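# Align the odd knob in each knob-box row

## Task

The knob box is laid out in rows (A1 to A4, B1 to B4, and so on), and in every row at least three knobs share one mark. Rotate each knob that aims at some other mark until it matches its row's common mark. Every remaining knob must still aim at the mark it has now when the job is over.

## Robot and tools

Robot: two FANUC CRX-5iA arms, left_arm and right_arm, each with a parallel two-finger gripper that opens up to 50 mm. The left base sits at (-0.065, +0.448, 0) m and the right base at (+0.003, -0.484, 0) m, each yawed very slightly. A camera stand is fixed to the floor behind them.

Frame: one scene frame for all readings and offsets. Its origin is at table-top height, halfway between the nominal bases. +z is up, +x points out over the table, and left_arm is on the +y side. Arm names do not match left or right in the images.

Gripper geometry: the fingers point along the gripper's +z axis and move apart along its x axis. end_effector_position is the point between the pads; the fingertips reach 17.5 mm past it. A housing block sticks out about 10 cm toward the gripper's -y side and turns with it.

The 18-number row, used by execute_actions and move. It is one flat list that covers both arms, and every value lies in [-1, 1]. The first nine are for left_arm: dx, dy, dz, rx, ry, rz, gripper position, force_limit, speed. The last nine repeat that order for right_arm.
- dx, dy, dz, rx, ry, rz are offsets, not a pose. They count from that arm's Hand target as it stands when the action or call begins, along the scene axes, and the arm rotates about its Hand target position. 1.0 means 0.6 m for dx, dy, dz and 180 degrees for rotation. rx, ry, rz together form a single rotation vector. If the length of dx, dy, dz exceeds 1.0 it is shortened along the same direction. All six at 0 asks the arm to go back to its current Hand target.
- The three gripper numbers are absolute settings. position: +1 means fully open (50 mm), about -0.65 means the pads meet, and -1 means grip (close until something blocks). force_limit: -1 gives about 20 N per pad, 0 about 102 N, +1 about 185 N; the actual grip can be up to about 15 N more. speed: -1 is 20 mm/s, 0 is 85 mm/s, +1 is 150 mm/s. Both start at +1. A 0 is a real command, so to leave a gripper alone resend its last three values. New force or speed values only apply once position changes by at least 0.01.

Tools:
- execute_actions(actions, cameras): actions is a list of actions. Each action is up to 15 rows, one row per 1/30 s step, and lasts 0.5 s; if it is short, its last row is held. Every row inside one action counts from that action's starting Hand target, not from the previous row. Sending the same offset again moves the arm further. An empty list returns state plus images.
- move(target, speed, blend, blocking, cameras): a straight path for each gripper. target is one 18-number row or a list of up to 15 rows. All of them are offsets from the same starting Hand targets. speed is the top path speed in m/s (0.002 to 1, default 0.25), with turning limited to twice that in rad/s; give one value or one per target. blend is in metres and rounds corners between listed targets; 0 (the default) stops at each one. A move lasts 0.5 s to 10 s and is cut off at 10 s. It neither avoids obstacles nor the other arm. blocking=false returns after about 0.5 s while the motion carries on. The result ends with a move: line giving how it ended (done, off_target, moving, held, fault) and which limits acted (limits=paced means the sent pose was clipped; limits=held means a check withheld steps). An arm not named in the ending reached its pose within 3 mm and 2 degrees. Neither done nor off_target tells you whether anything is touched.
- wait(seconds 0 to 10, cameras): the arms hold their last command; a running move continues.
- stop(cameras): brakes a running move; this needs some room. The fingers keep moving.
- zoom_image(camera, region [x0, y0, x1, y1]): enlarges part of that camera's latest image, pixels from the top-left, at most 504 by 504.
- read_manual(section): licence texts only.
- finished_scene(scene): ends the scene for good; call nothing after it in the same reply.

Cameras: cam_head_left, cam_head_right, cam_high, cam_low, cam_left_wrist, cam_right_wrist, each 896x504. Use cameras=["all"] or a list of names; an unknown name makes the call invalid. Wrist images may lag while the arm moves.

Result lines: end_effector_position (m) and end_effector_quat_wxyz are in the scene frame and may be off by a few cm. Hand target is the last commanded pose after clipping, and next offsets count from it. Tool commands shows current gripper settings. object_status: 0 moving, 1 blocked while opening, 2 blocked while closing (an object is held), 3 reached the setpoint or the pads met. position_measured is in counts; opening in mm is about (250 - position_measured) x 0.202. Flange force is the outside force along the gripper's own axes; it is noisy and includes held weight. Joint velocities may read within noise. A MOTOR HOT line warns of overheating.

Motion behaviour: each step the commanded pose is clipped to within 70 mm and 16 degrees of the measured gripper pose, so one action may fall short. A gripper can settle short of its Hand target; another action, even all zeros, requests it again, or send the missing distance as an offset. Fast moves overshoot and stray, especially with the arm nearly straight.

Avoid: the arms are stiff, so aiming even slightly beyond a firm contact can trigger a fault. A contact torque reaching the joint limit (150 N m for waist, shoulder and elbow; 37.6 N m for forearm roll, wrist pitch and wrist roll) or a net outside force of 150 N stops that arm for 10 s. To stop a push, command the Hand target back past the gripper. Overheating from holding loads, long stretches or pushing at unreachable poses brakes an arm for 30 to 60 s. A clearance check blocks arm-to-arm approaches, but not fingers; never close a gripper on the other arm or press the arms together. Do not strike fixed or heavy objects, drop things, or let anything fall or be left off the table.

Each tool is called after "Call:" as name(argument=value, ...), one argument or row to a line, values as JSON.

## Session

Call:
execute_actions(
  actions=[],
)

Scene clock: 0.00 s.
left_arm: end_effector_position=(+0.2028, -0.3291, +0.1285) position_measured=3 object_status=3 end_effector_quat_wxyz=(+0.603, +0.218, -0.649, +0.411) | right_arm: end_effector_position=(+0.4291, -0.5656, +0.1998) position_measured=3 object_status=3 end_effector_quat_wxyz=(-0.150, +0.983, -0.026, +0.098)
Joint positions: left_arm=[-0.792 1.034 0.634 -1.44 1.428 -0.689] | right_arm=[-0.101 -0.091 -0.224 -0.334 -1.285 -1.419]
Joint velocities: within noise
Flange force (N): no reading
Hand target: left_arm +0.2028, -0.3291, +0.1285; +0.603, +0.218, -0.649, +0.411 | right_arm +0.4291, -0.5656, +0.1998; -0.150, +0.983, -0.026, +0.098
Tool commands: left_gripper/position=+1.0 left_gripper/force_limit=+1.0 left_gripper/speed=+1.0 right_gripper/position=+1.0 right_gripper/force_limit=+1.0 right_gripper/speed=+1.0

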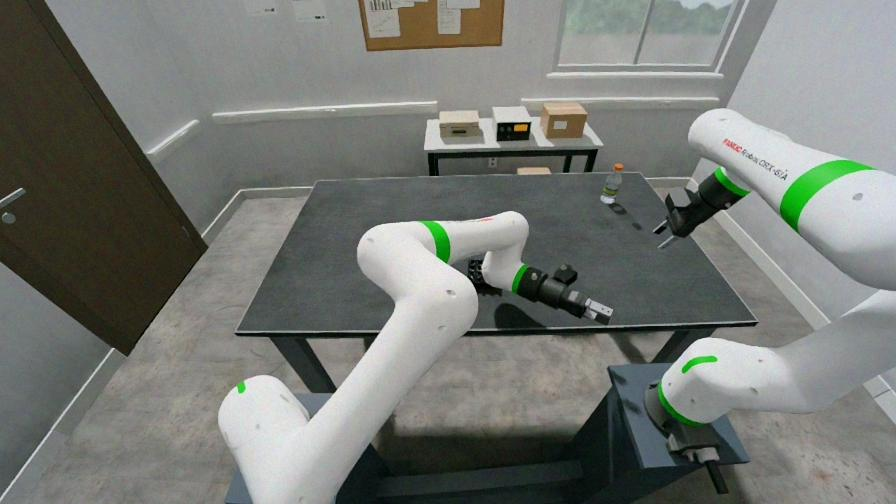

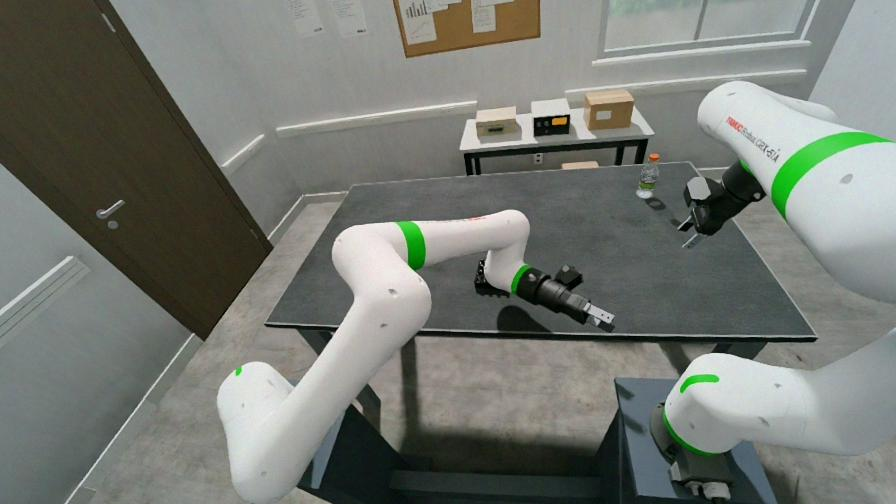

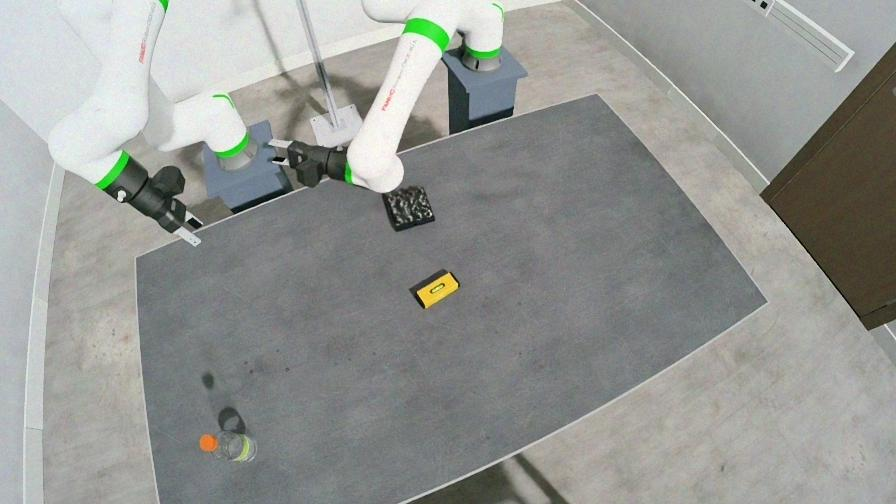

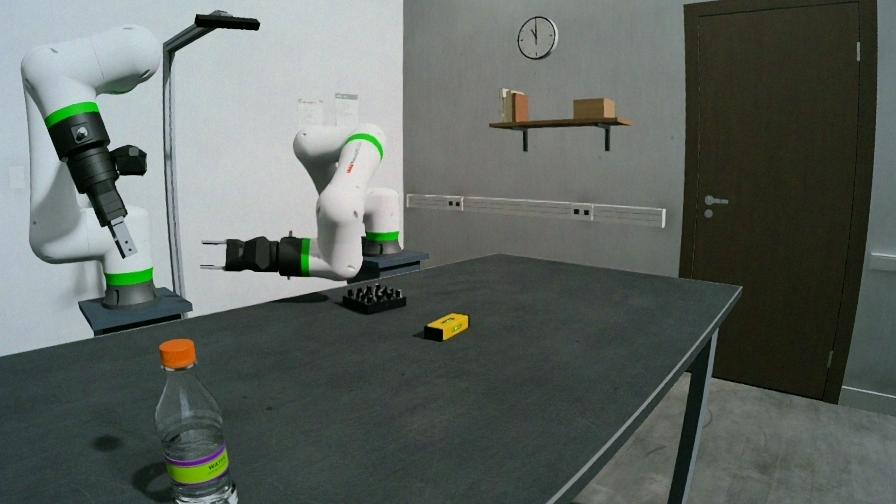

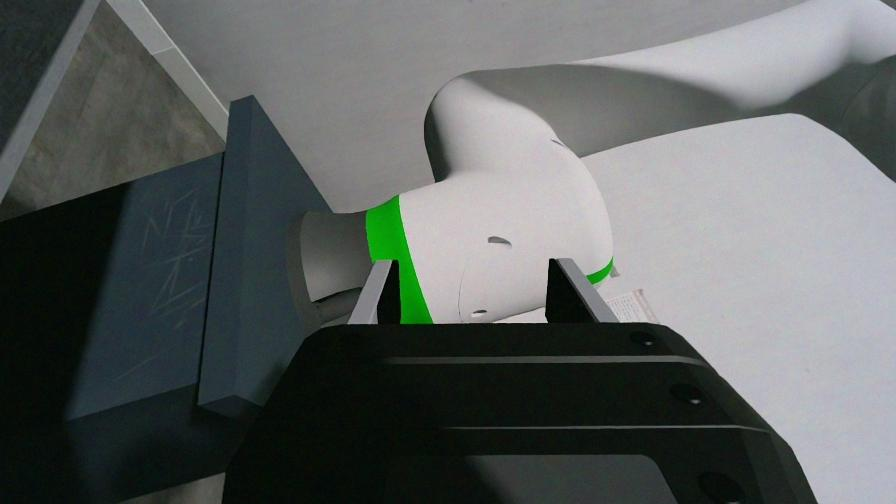

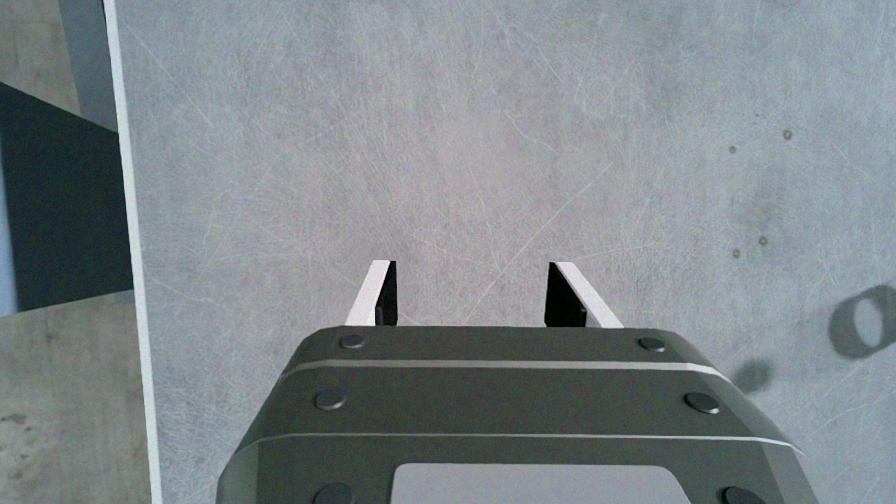

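Call:
zoom_image(
  camera="cam_high",
  region=[360, 160, 480, 320],
)

Call:
zoom_image(
  camera="cam_low",
  region=[320, 260, 500, 360],
)

Scaled by 3.150 from the camera's 896x504 image, which has a finer 1280x720 frame.

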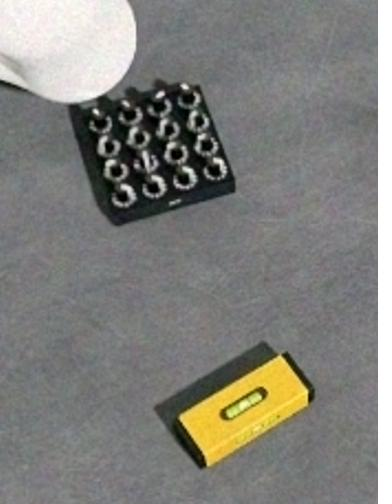

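Scaled by 2.800 from the camera's 896x504 image, which has a finer 1280x720 frame.

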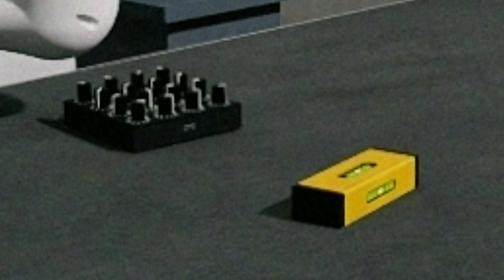

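Call:
move(
  target=[-0.083,0.583,0.333,0,0,0,1,1,1,0,0,0,0,0,0,1,1,1],
  speed=0.3,
)

Call:
move(
  target=[0,0,0,0,0,0,1,1,1,0.083,0.81,-0.008,-0.0974,0.0637,0.0169,1,1,1],
  speed=0.3,
  cameras=["cam_high","cam_right_wrist"],
)

Scene clock: 21.27 s.
left_arm: end_effector_position=(+0.1530, +0.0207, +0.3282) position_measured=3 object_status=3 end_effector_quat_wxyz=(+0.603, +0.218, -0.649, +0.411) | right_arm: end_effector_position=(+0.4291, -0.5656, +0.1998) position_measured=3 object_status=3 end_effector_quat_wxyz=(-0.150, +0.983, -0.026, +0.098)
Joint positions: left_arm=[-0.378 0.224 -0.146 -1.595 1.809 -0.639] | right_arm=[-0.101 -0.091 -0.224 -0.334 -1.285 -1.419]
Flange force (N): left_arm=[0.4 -2.1 -2.6] | right_arm=[3.2 -1.1 -2.3]
Hand target: left_arm +0.1530, +0.0207, +0.3283; +0.603, +0.218, -0.649, +0.411 | right_arm +0.4291, -0.5656, +0.1998; -0.150, +0.983, -0.026, +0.098
Off the commanded pose: left_arm 0.000 m, 0 deg | right_arm 0.000 m, 0 deg.
move: done

Scene clock: 23.43 s.
left_arm: end_effector_position=(+0.1530, +0.0207, +0.3283) position_measured=3 object_status=3 end_effector_quat_wxyz=(+0.603, +0.218, -0.649, +0.411) | right_arm: end_effector_position=(+0.4789, -0.0796, +0.1951) position_measured=3 object_status=3 end_effector_quat_wxyz=(+0.002, +1.000, +0.000, -0.002)
Joint positions: left_arm=[-0.378 0.224 -0.146 -1.595 1.809 -0.639] | right_arm=[0.947 0.467 0.37 0 -1.479 -2.484]
Flange force (N): left_arm=[0.2 -2.5 -3.4] | right_arm=[4.5 -4.4 -3.2]
Hand target: left_arm +0.1530, +0.0207, +0.3283; +0.603, +0.218, -0.649, +0.411 | right_arm +0.4789, -0.0796, +0.1950; +0.002, +1.000, +0.000, -0.002
Off the commanded pose: left_arm 0.000 m, 0 deg | right_arm 0.000 m, 0 deg.
move: done
camera_calibration:
cam_right_wrist: T_world_to_cam=[[0.999994, 0.00227924, 0.00276141, -0.4717], [0.00127787, -0.947619, 0.319399, -0.113366], [0.00334475, -0.319394, -0.947616, 0.288427], [0, 0, 0, 1]] pos_world=[0.470878, -0.0142313, 0.31083]
Images, in order (width x height): cam_high 896x504, cam_right_wrist 896x504.

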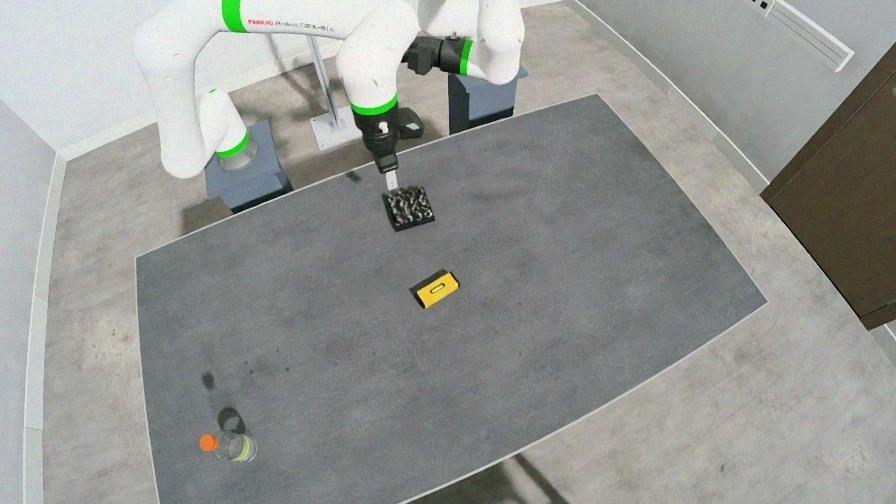

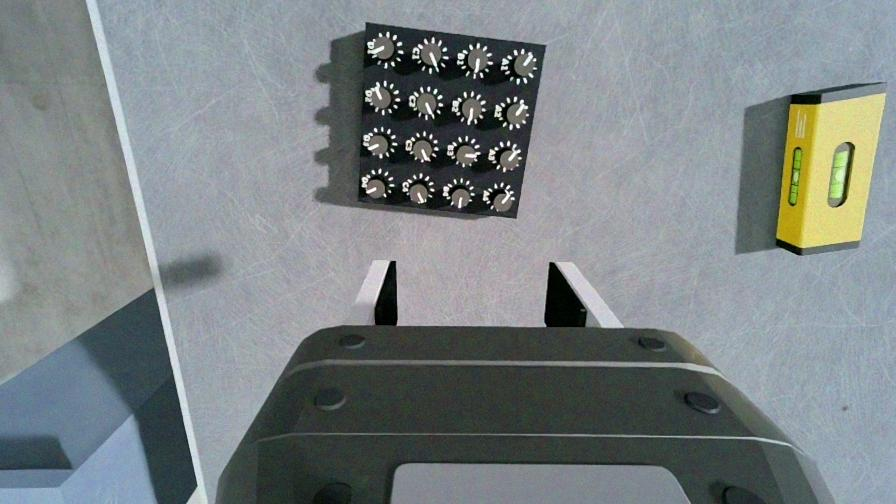

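Call:
zoom_image(
  camera="cam_right_wrist",
  region=[340, 10, 560, 230],
)

Scaled by 2.291 from the camera's 896x504 image, which has a finer 1280x720 frame.

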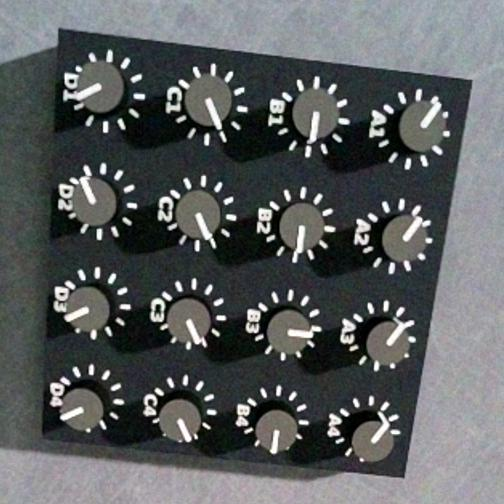

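Call:
zoom_image(
  camera="cam_right_wrist",
  region=[360, 20, 460, 120],
)

Call:
zoom_image(
  camera="cam_right_wrist",
  region=[360, 120, 460, 220],
)

Call:
zoom_image(
  camera="cam_right_wrist",
  region=[445, 25, 545, 125],
)

Call:
zoom_image(
  camera="cam_right_wrist",
  region=[440, 120, 540, 220],
)

Scaled by 5.040 from the camera's 896x504 image, which has a finer 1280x720 frame.

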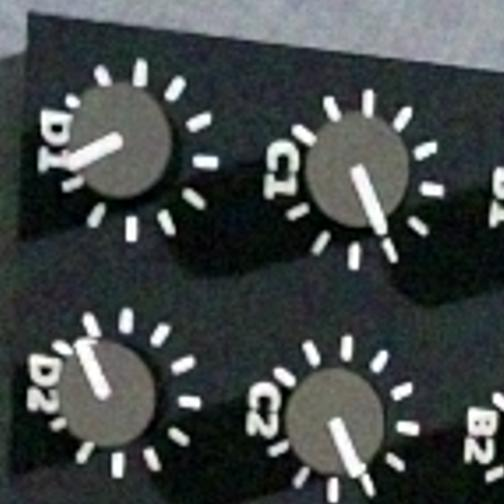

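Scaled by 5.040 from the camera's 896x504 image, which has a finer 1280x720 frame.

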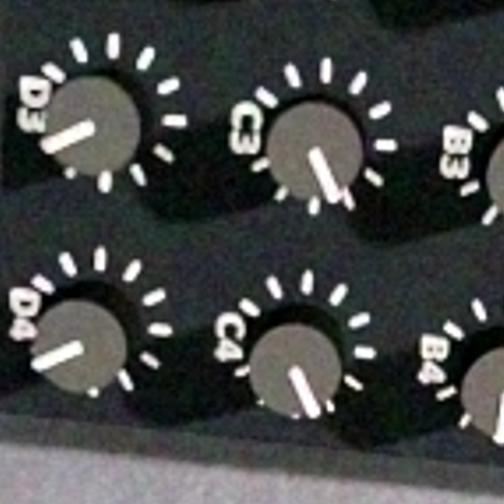

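Scaled by 5.040 from the camera's 896x504 image, which has a finer 1280x720 frame.

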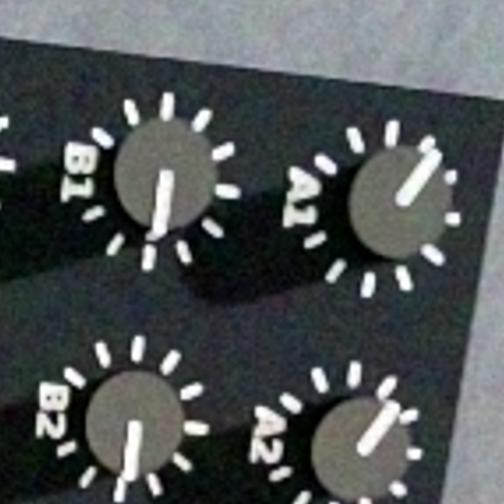

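Scaled by 5.040 from the camera's 896x504 image, which has a finer 1280x720 frame.

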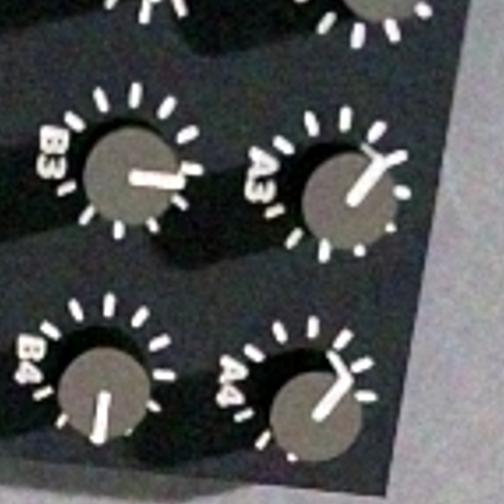

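Call:
move(
  target=[0,0,0,0,0,0,1,1,1,0.0083,0.0623,-0.1583,0,0,0.4611,0.01,-1,1],
  speed=0.5,
  cameras=["cam_right_wrist","cam_low"],
)

Scene clock: 63.87 s.
left_arm: end_effector_position=(+0.1530, +0.0207, +0.3283) position_measured=3 object_status=3 end_effector_quat_wxyz=(+0.603, +0.218, -0.649, +0.411) | right_arm: end_effector_position=(+0.4839, -0.0422, +0.1000) position_measured=151 object_status=3 end_effector_quat_wxyz=(+0.003, +0.749, +0.663, +0.000)
Joint positions: left_arm=[-0.378 0.224 -0.146 -1.595 1.809 -0.639] | right_arm=[0.979 0.581 0.313 0.005 -1.303 -1.068]
Flange force (N): left_arm=[-0.1 -3.0 -2.8] | right_arm=[4.4 3.1 -1.6]
Hand target: left_arm +0.1530, +0.0207, +0.3283; +0.603, +0.218, -0.649, +0.411 | right_arm +0.4839, -0.0422, +0.1001; +0.003, +0.749, +0.663, +0.000
Off the commanded pose: left_arm 0.000 m, 0 deg | right_arm 0.000 m, 0 deg.
move: done
camera_calibration:
cam_right_wrist: T_world_to_cam=[[0.119655, 0.992811, 0.00286723, -0.00874378], [0.940686, -0.114296, 0.319446, -0.467009], [0.317477, -0.0355262, -0.9476, 0.0701994], [0, 0, 0, 1]] pos_world=[0.418068, -0.0422022, 0.21573]
Images, in order (width x height): cam_low 896x504, cam_right_wrist 896x504.

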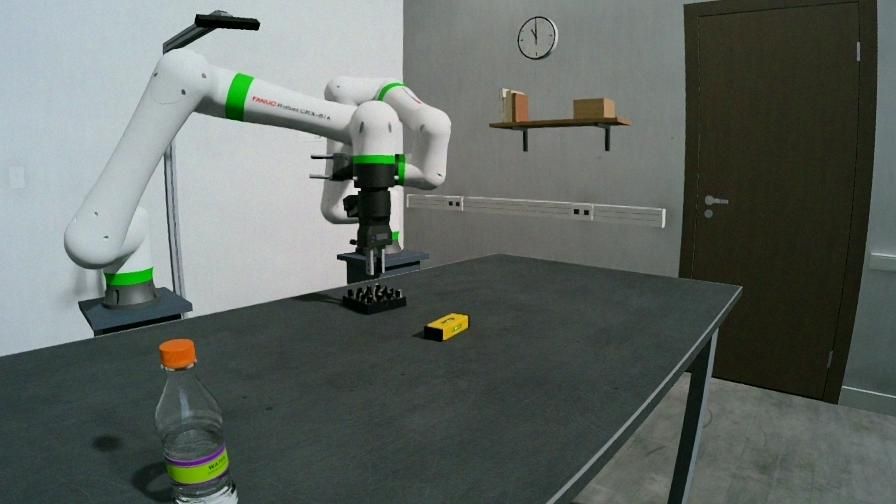

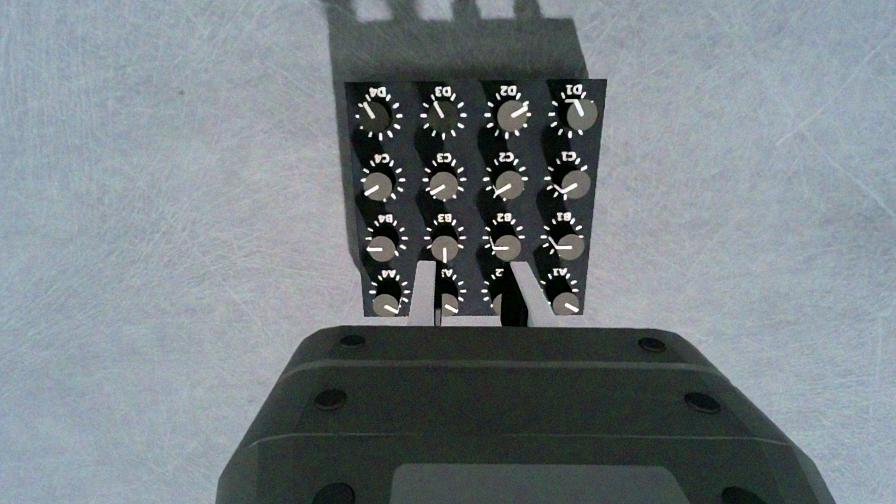

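Call:
zoom_image(
  camera="cam_right_wrist",
  region=[340, 70, 610, 330],
)

Scaled by 1.867 from the camera's 896x504 image, which has a finer 1280x720 frame.

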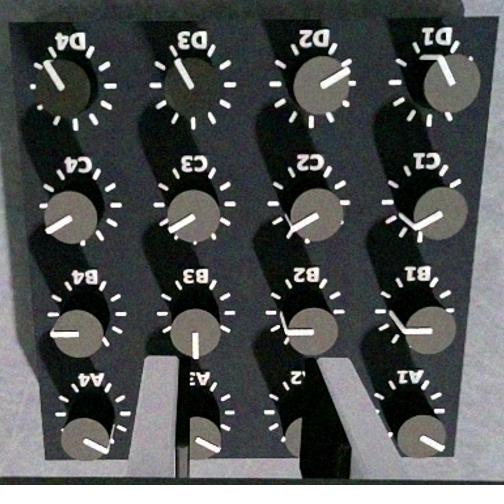

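Call:
move(
  target=[0,0,0,0,0,0,1,1,1,0,-0.0138,-0.0417,0,0,0,0.01,-1,1],
  cameras=["cam_right_wrist","cam_low"],
)

Call:
zoom_image(
  camera="cam_right_wrist",
  region=[340, 130, 610, 330],
)

Call:
zoom_image(
  camera="cam_low",
  region=[310, 220, 450, 330],
)

Scene clock: 84.20 s.
left_arm: end_effector_position=(+0.1530, +0.0207, +0.3283) position_measured=3 object_status=3 end_effector_quat_wxyz=(+0.603, +0.218, -0.649, +0.411) | right_arm: end_effector_position=(+0.4839, -0.0505, +0.0750) position_measured=151 object_status=3 end_effector_quat_wxyz=(+0.003, +0.749, +0.663, +0.000)
Joint positions: left_arm=[-0.378 0.224 -0.146 -1.595 1.809 -0.639] | right_arm=[0.971 0.586 0.259 0.005 -1.245 -1.061]
Flange force (N): left_arm=[0.1 -2.7 -2.7] | right_arm=[5.9 3.9 -1.4]
Hand target: left_arm +0.1530, +0.0207, +0.3283; +0.603, +0.218, -0.649, +0.411 | right_arm +0.4839, -0.0505, +0.0750; +0.003, +0.749, +0.663, +0.000
Off the commanded pose: left_arm 0.000 m, 0 deg | right_arm 0.000 m, 0 deg.
move: done
camera_calibration:
cam_right_wrist: T_world_to_cam=[[0.119649, 0.992812, 0.00285164, -0.000414151], [0.940728, -0.114289, 0.319326, -0.459872], [0.317357, -0.0355244, -0.947641, 0.0463051], [0, 0, 0, 1]] pos_world=[0.417968, -0.0505022, 0.190731]
Images, in order (width x height): cam_low 896x504, cam_right_wrist 896x504.

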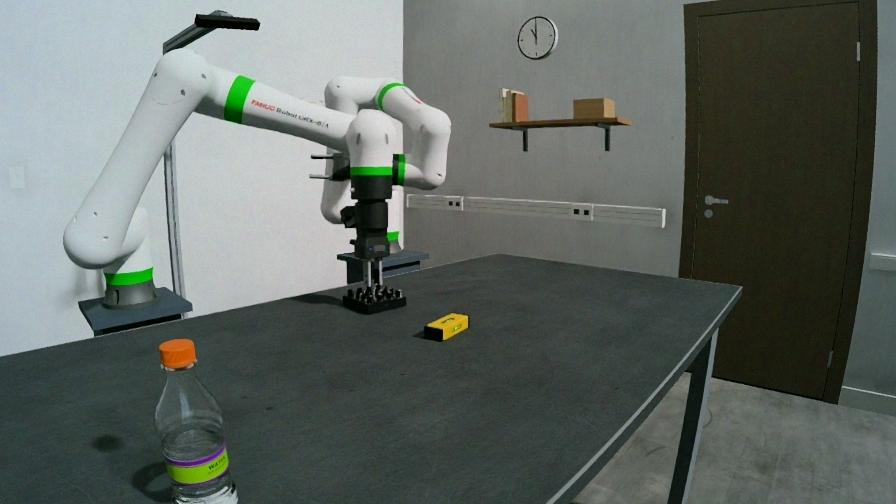

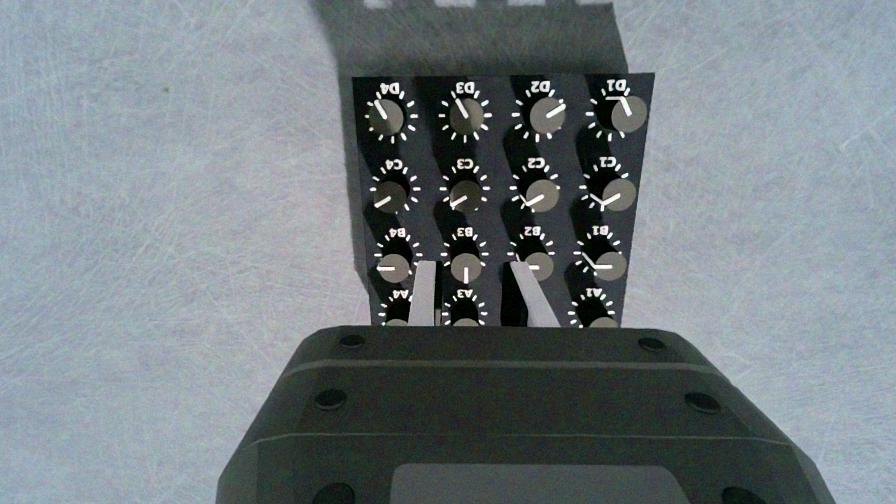

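Scaled by 1.867 from the camera's 896x504 image, which has a finer 1280x720 frame.

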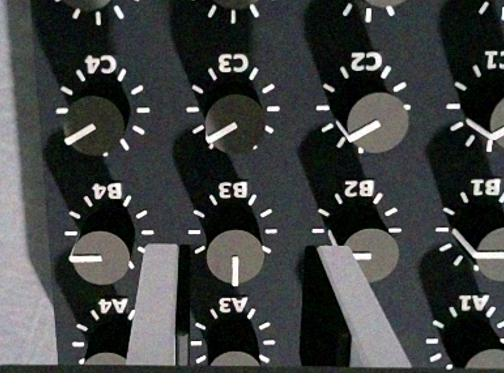

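Scaled by 3.600 from the camera's 896x504 image, which has a finer 1280x720 frame.

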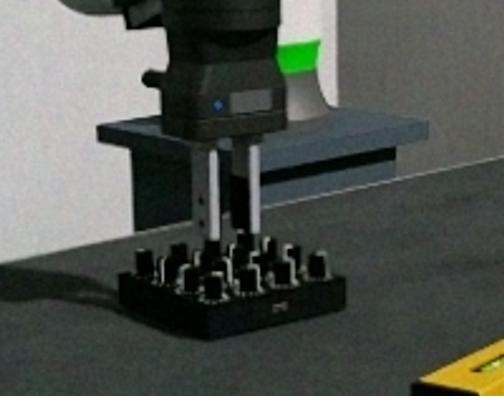

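Call:
move(
  target=[
    [0,0,0,0,0,0,1,1,1,-0.0032,-0.0022,0,0,0,0,0.01,-1,1],
    [0,0,0,0,0,0,1,1,1,-0.0032,-0.0022,-0.0333,0,0,0,0.01,-1,1],
  ],
  speed=[0.1,0.04],
  cameras=["cam_right_wrist","cam_low","cam_high"],
)

Call:
zoom_image(
  camera="cam_right_wrist",
  region=[340, 130, 610, 330],
)

Call:
zoom_image(
  camera="cam_low",
  region=[330, 250, 430, 330],
)

Scene clock: 94.57 s.
left_arm: end_effector_position=(+0.1530, +0.0207, +0.3283) position_measured=3 object_status=3 end_effector_quat_wxyz=(+0.603, +0.218, -0.649, +0.411) | right_arm: end_effector_position=(+0.4820, -0.0518, +0.0550) position_measured=151 object_status=3 end_effector_quat_wxyz=(+0.003, +0.749, +0.663, +0.000)
Joint positions: left_arm=[-0.378 0.224 -0.146 -1.595 1.809 -0.639] | right_arm=[0.973 0.597 0.228 0.006 -1.202 -1.062]
Flange force (N): left_arm=[-0.3 -2.7 -3.0] | right_arm=[4.4 3.0 -1.0]
Hand target: left_arm +0.1530, +0.0207, +0.3283; +0.603, +0.218, -0.649, +0.411 | right_arm +0.4820, -0.0518, +0.0551; +0.003, +0.749, +0.663, +0.000
Off the commanded pose: left_arm 0.000 m, 0 deg | right_arm 0.000 m, 0 deg.
move: done
camera_calibration:
cam_right_wrist: T_world_to_cam=[[0.119588, 0.99282, 0.00272494, 0.00120879], [0.940736, -0.114191, 0.319338, -0.451846], [0.317356, -0.0356255, -0.947637, 0.0279033], [0, 0, 0, 1]] pos_world=[0.416068, -0.0518027, 0.17073]
Images, in order (width x height): cam_high 896x504, cam_low 896x504, cam_right_wrist 896x504.

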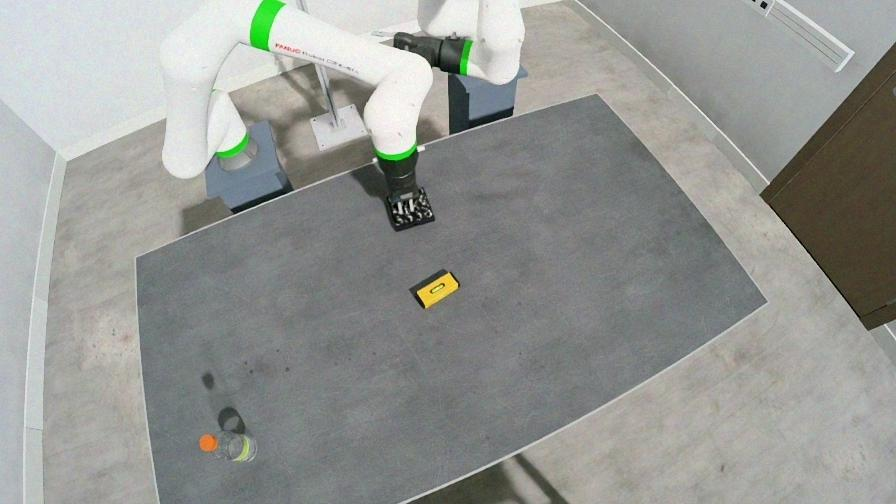

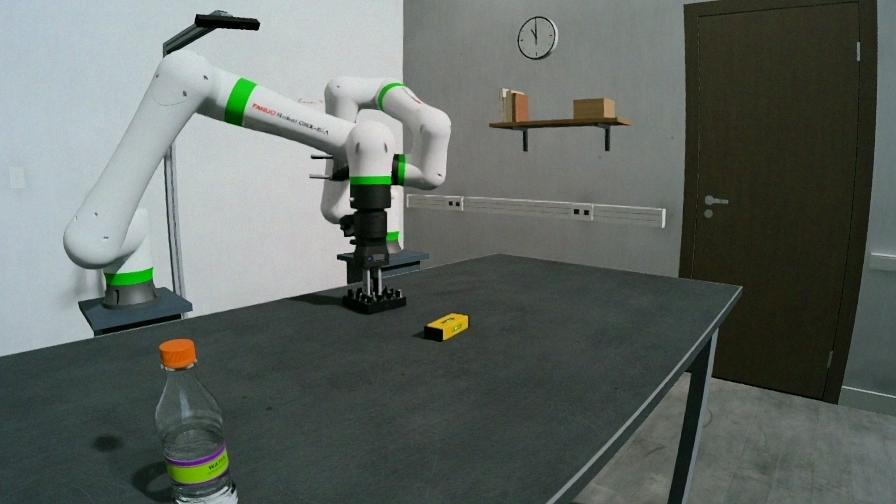

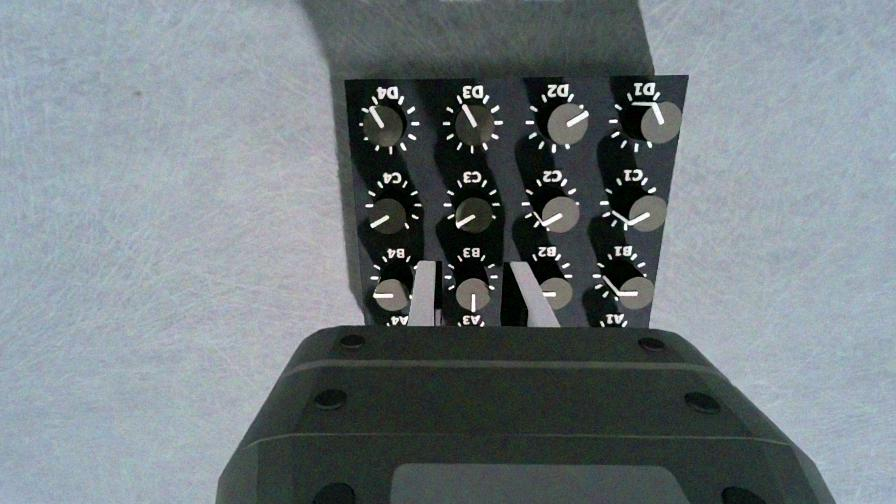

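Scaled by 1.867 from the camera's 896x504 image, which has a finer 1280x720 frame.

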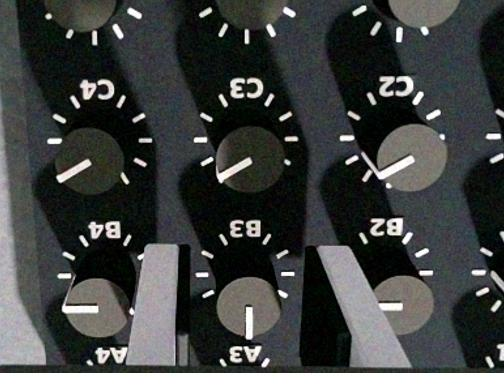

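Scaled by 5.040 from the camera's 896x504 image, which has a finer 1280x720 frame.

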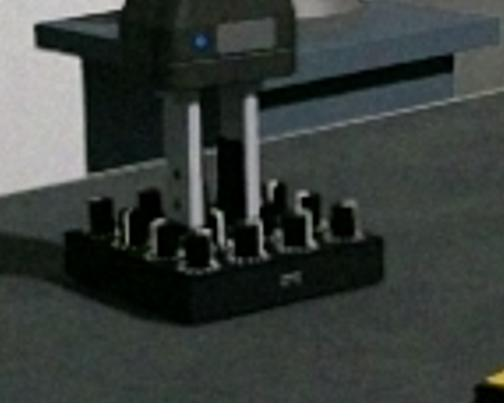

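Call:
move(
  target=[
    [0,0,0,0,0,0,1,1,1,-0.0013,0,-0.0142,0,0,0,0.01,-1,1],
    [0,0,0,0,0,0,1,1,1,-0.0013,0,-0.0142,0,0,0,-1,-1,-0.5],
  ],
  speed=[0.04,0.1],
  cameras=["cam_right_wrist"],
)

Call:
zoom_image(
  camera="cam_right_wrist",
  region=[340, 130, 610, 330],
)

Scene clock: 102.27 s.
left_arm: end_effector_position=(+0.1530, +0.0207, +0.3283) position_measured=3 object_status=3 end_effector_quat_wxyz=(+0.603, +0.218, -0.649, +0.411) | right_arm: end_effector_position=(+0.4812, -0.0518, +0.0465) position_measured=197 object_status=2 end_effector_quat_wxyz=(+0.003, +0.749, +0.663, +0.000)
Joint positions: left_arm=[-0.378 0.224 -0.146 -1.595 1.809 -0.639] | right_arm=[0.974 0.604 0.217 0.006 -1.185 -1.064]
Flange force (N): left_arm=[-0.4 -2.7 -2.9] | right_arm=[5.7 3.4 -1.1]
Hand target: left_arm +0.1530, +0.0207, +0.3283; +0.603, +0.218, -0.649, +0.411 | right_arm +0.4812, -0.0518, +0.0465; +0.003, +0.749, +0.663, +0.000
Off the commanded pose: left_arm 0.000 m, 0 deg | right_arm 0.000 m, 0 deg.
move: done
camera_calibration:
cam_right_wrist: T_world_to_cam=[[0.119562, 0.992823, 0.00283442, 0.00130875], [0.940698, -0.114197, 0.319447, -0.448476], [0.317478, -0.0355274, -0.9476, 0.0200186], [0, 0, 0, 1]] pos_world=[0.415368, -0.0518026, 0.16223]
Images, in order (width x height): cam_right_wrist 896x504.

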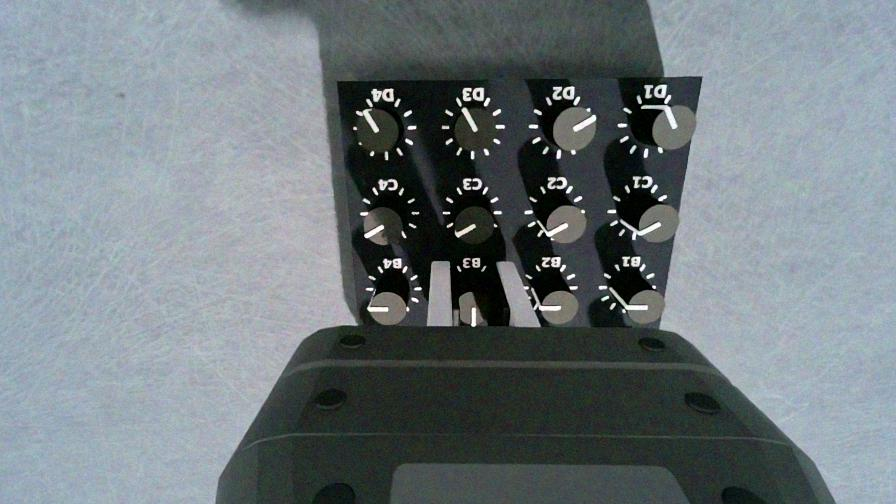

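Scaled by 1.867 from the camera's 896x504 image, which has a finer 1280x720 frame.

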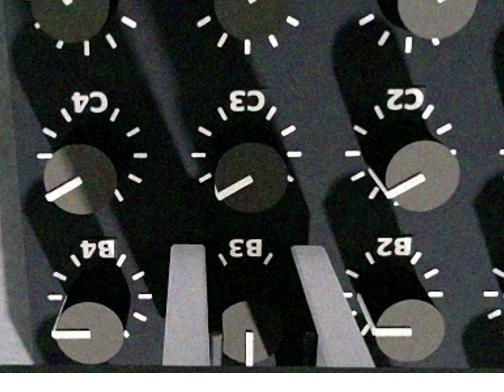

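Call:
move(
  target=[0,0,0,0,0,0,1,1,1,0,0,0,0,0,-0.5,-1,-1,-0.5],
  speed=0.5,
  cameras=["cam_right_wrist"],
)

Call:
zoom_image(
  camera="cam_right_wrist",
  region=[340, 130, 610, 330],
)

Scene clock: 106.53 s.
left_arm: end_effector_position=(+0.1530, +0.0207, +0.3283) position_measured=3 object_status=3 end_effector_quat_wxyz=(+0.603, +0.218, -0.649, +0.411) | right_arm: end_effector_position=(+0.4812, -0.0518, +0.0465) position_measured=197 object_status=2 end_effector_quat_wxyz=(+0.002, +0.998, -0.061, -0.002)
Joint positions: left_arm=[-0.378 0.224 -0.146 -1.595 1.809 -0.639] | right_arm=[0.971 0.608 0.225 -0.001 -1.194 -2.629]
Flange force (N): left_arm=[-0.5 -3.2 -3.1] | right_arm=[3.0 -5.0 -2.7]
Hand target: left_arm +0.1530, +0.0207, +0.3283; +0.603, +0.218, -0.649, +0.411 | right_arm +0.4812, -0.0518, +0.0465; +0.002, +0.998, -0.061, -0.002
Off the commanded pose: left_arm 0.000 m, 0 deg | right_arm 0.000 m, 0 deg.
move: done
camera_calibration:
cam_right_wrist: T_world_to_cam=[[0.992815, -0.119627, 0.0026468, -0.476491], [-0.114198, -0.940691, 0.319468, 0.0163238], [-0.0357272, -0.317475, -0.947593, 0.175374], [0, 0, 0, 1]] pos_world=[0.481197, 0.0140316, 0.16223]
Images, in order (width x height): cam_right_wrist 896x504.

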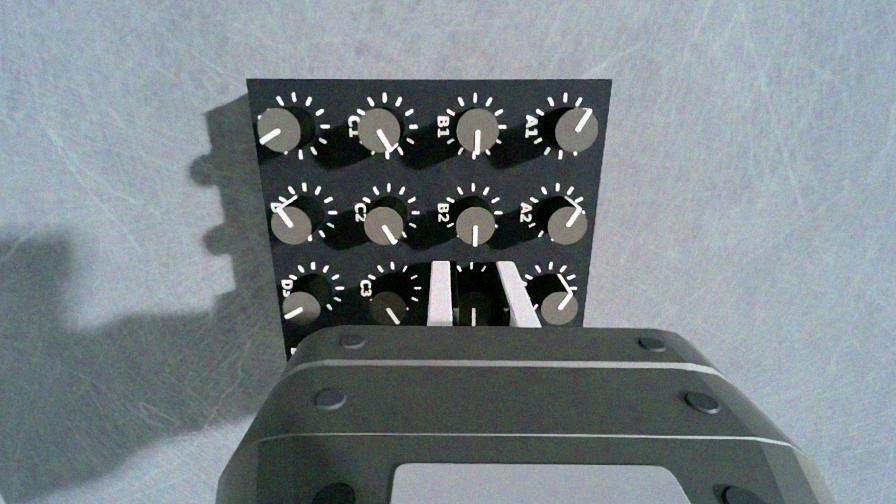

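Scaled by 1.867 from the camera's 896x504 image, which has a finer 1280x720 frame.

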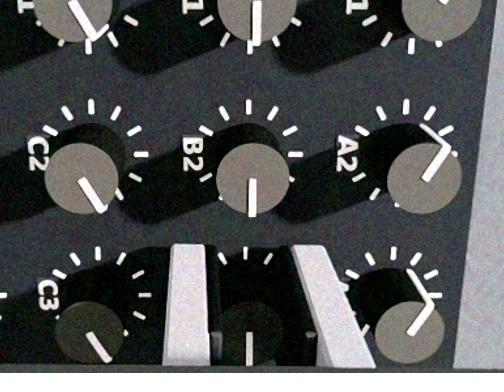

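Call:
move(
  target=[
    [0,0,0,0,0,0,1,1,1,0,0,0,0,0,0,0.01,-1,1],
    [0,0,0,0,0,0,1,1,1,0,0,0.0475,0,0,0,0.01,-1,1],
    [0,0,0,0,0,0,1,1,1,-0.0417,0.0277,0.0475,0,0,0.75,0.01,-1,1],
    [0,0,0,0,0,0,1,1,1,-0.0833,0.0553,0.0475,0,0,-0.5,0.01,-1,1],
  ],
  speed=[0.1,0.1,0.8,0.8],
  blend=[0,0.005,0.01,0],
  cameras=["cam_right_wrist"],
)

Call:
zoom_image(
  camera="cam_right_wrist",
  region=[340, 130, 610, 330],
)

Scene clock: 122.50 s.
left_arm: end_effector_position=(+0.1530, +0.0207, +0.3283) position_measured=3 object_status=3 end_effector_quat_wxyz=(+0.603, +0.218, -0.649, +0.411) | right_arm: end_effector_position=(+0.4605, -0.0381, +0.0751) position_measured=151 object_status=3 end_effector_quat_wxyz=(+0.014, +0.634, +0.773, +0.003)
Joint positions: left_arm=[-0.378 0.224 -0.146 -1.595 1.809 -0.639] | right_arm=[1.025 0.558 0.21 0.03 -1.219 -0.805]
Flange force (N): left_arm=[0.4 -2.5 -3.1] | right_arm=[3.1 3.6 -0.8]
Hand target: left_arm +0.1530, +0.0207, +0.3283; +0.603, +0.218, -0.649, +0.411 | right_arm +0.4605, -0.0381, +0.0750; +0.014, +0.634, +0.773, +0.003 (not the last commanded pose)
Off the commanded pose: left_arm 0.000 m, 0 deg | right_arm 0.035 m, 162 deg.
led back after a hold (right arm): the arm was led back toward your command in small steps, so it may still be short of it.
move: held (right_arm; a check stopped the path); path passed 2 of 4 targets; limits=paced,held
pose unreachable (right arm): on one or more control steps of this call, first in action 0 (counted from 0), this arm could not follow its commanded pose, so it was not sent that pose on those steps. It may still have moved: this result reports where it is.
cause: moving toward the commanded pose would bring a part of the arm too close to another arm (a part of this arm just beyond joint 4 (forearm roll) and the left arm's gripper, at the place that arm is still heading or pushing toward).
camera_calibration:
cam_right_wrist: T_world_to_cam=[[-0.196239, 0.980486, -0.0117343, 0.136144], [0.922609, 0.188682, 0.33644, -0.417912], [0.332089, 0.0551965, -0.941632, 0.0504737], [0, 0, 0, 1]] pos_world=[0.395524, -0.0574207, 0.189727]
Images, in order (width x height): cam_right_wrist 896x504.

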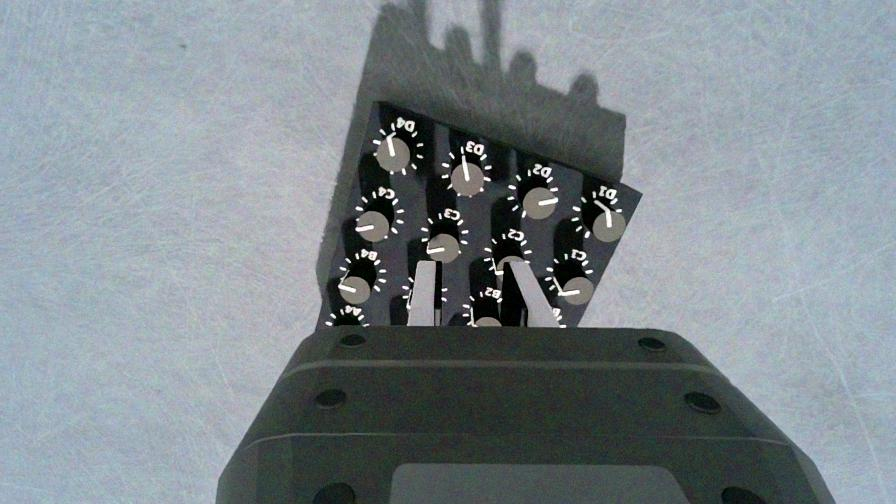

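Scaled by 1.867 from the camera's 896x504 image, which has a finer 1280x720 frame.

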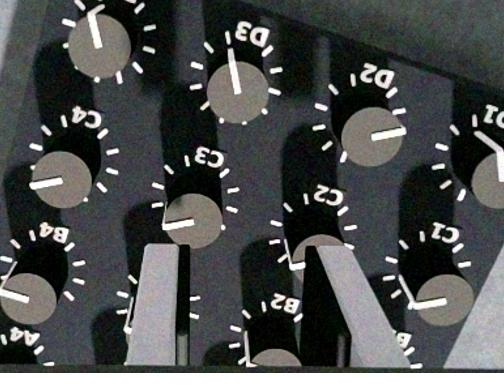

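Call:
move(
  target=[-0.1,0.42,0.2,0,0,0,1,1,1,0,0,0,0,0,0,0.01,-1,1],
  speed=0.4,
)

Call:
move(
  target=[0,0,0,0,0,0,1,1,1,-0.0488,0.0325,0,-0.0105,0.0077,0.898,0.01,-1,1],
  speed=0.5,
  cameras=["cam_right_wrist"],
)

Call:
zoom_image(
  camera="cam_right_wrist",
  region=[340, 130, 610, 330],
)

Scene clock: 132.23 s.
left_arm: end_effector_position=(+0.0930, +0.2727, +0.4483) position_measured=3 object_status=3 end_effector_quat_wxyz=(+0.603, +0.218, -0.649, +0.411) | right_arm: end_effector_position=(+0.4605, -0.0381, +0.0750) position_measured=151 object_status=3 end_effector_quat_wxyz=(+0.014, +0.634, +0.773, +0.003)
Joint positions: left_arm=[0.254 -0.155 -0.23 -1.56 2.436 -0.315] | right_arm=[1.025 0.558 0.209 0.03 -1.219 -0.805]
Flange force (N): left_arm=[4.1 1.1 -1.4] | right_arm=[3.5 4.8 -1.4]
Hand target: left_arm +0.0930, +0.2727, +0.4483; +0.603, +0.218, -0.649, +0.411 | right_arm +0.4605, -0.0381, +0.0750; +0.014, +0.634, +0.773, +0.003
Off the commanded pose: left_arm 0.000 m, 0 deg | right_arm 0.000 m, 0 deg.
move: done

Scene clock: 135.57 s.
left_arm: end_effector_position=(+0.0930, +0.2727, +0.4483) position_measured=3 object_status=3 end_effector_quat_wxyz=(+0.603, +0.218, -0.649, +0.411) | right_arm: end_effector_position=(+0.4312, -0.0186, +0.0750) position_measured=151 object_status=3 end_effector_quat_wxyz=(+0.000, -0.662, +0.750, +0.000)
Joint positions: left_arm=[0.254 -0.155 -0.23 -1.56 2.436 -0.315] | right_arm=[1.067 0.55 0.206 0 -1.227 1.984]
Flange force (N): left_arm=[5.5 2.4 -1.4] | right_arm=[-5.2 -3.5 -1.3]
Hand target: left_arm +0.0930, +0.2727, +0.4483; +0.603, +0.218, -0.649, +0.411 | right_arm +0.4312, -0.0186, +0.0750; +0.000, -0.662, +0.750, +0.000
Off the commanded pose: left_arm 0.000 m, 0 deg | right_arm 0.000 m, 0 deg.
move: done
camera_calibration:
cam_right_wrist: T_world_to_cam=[[-0.122177, -0.99249, 0.00609259, 0.0413242], [-0.941656, 0.117855, 0.315267, 0.409488], [-0.313617, 0.0327814, -0.948983, 0.337629], [0, 0, 0, 1]] pos_world=[0.496533, -0.0183144, 0.191055]
Images, in order (width x height): cam_right_wrist 896x504.

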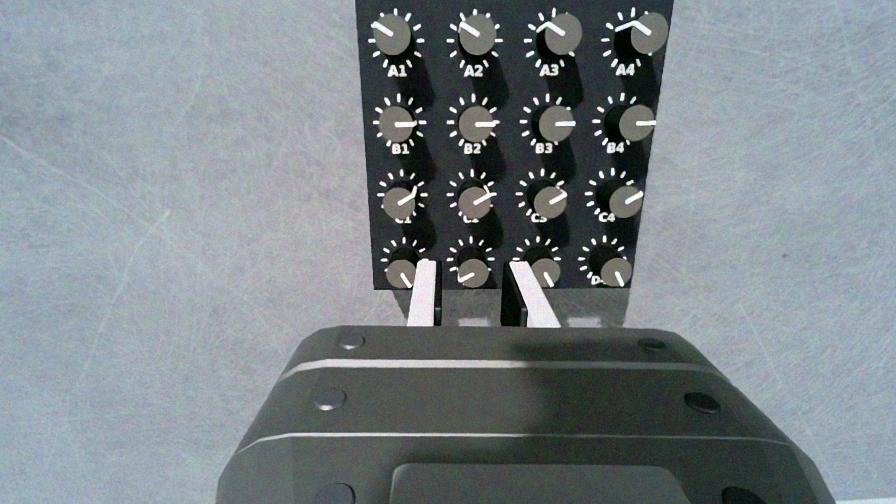

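Scaled by 1.867 from the camera's 896x504 image, which has a finer 1280x720 frame.

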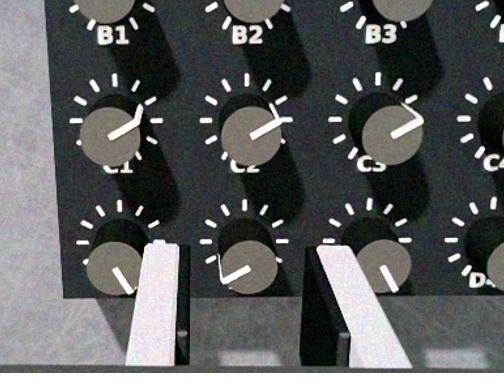

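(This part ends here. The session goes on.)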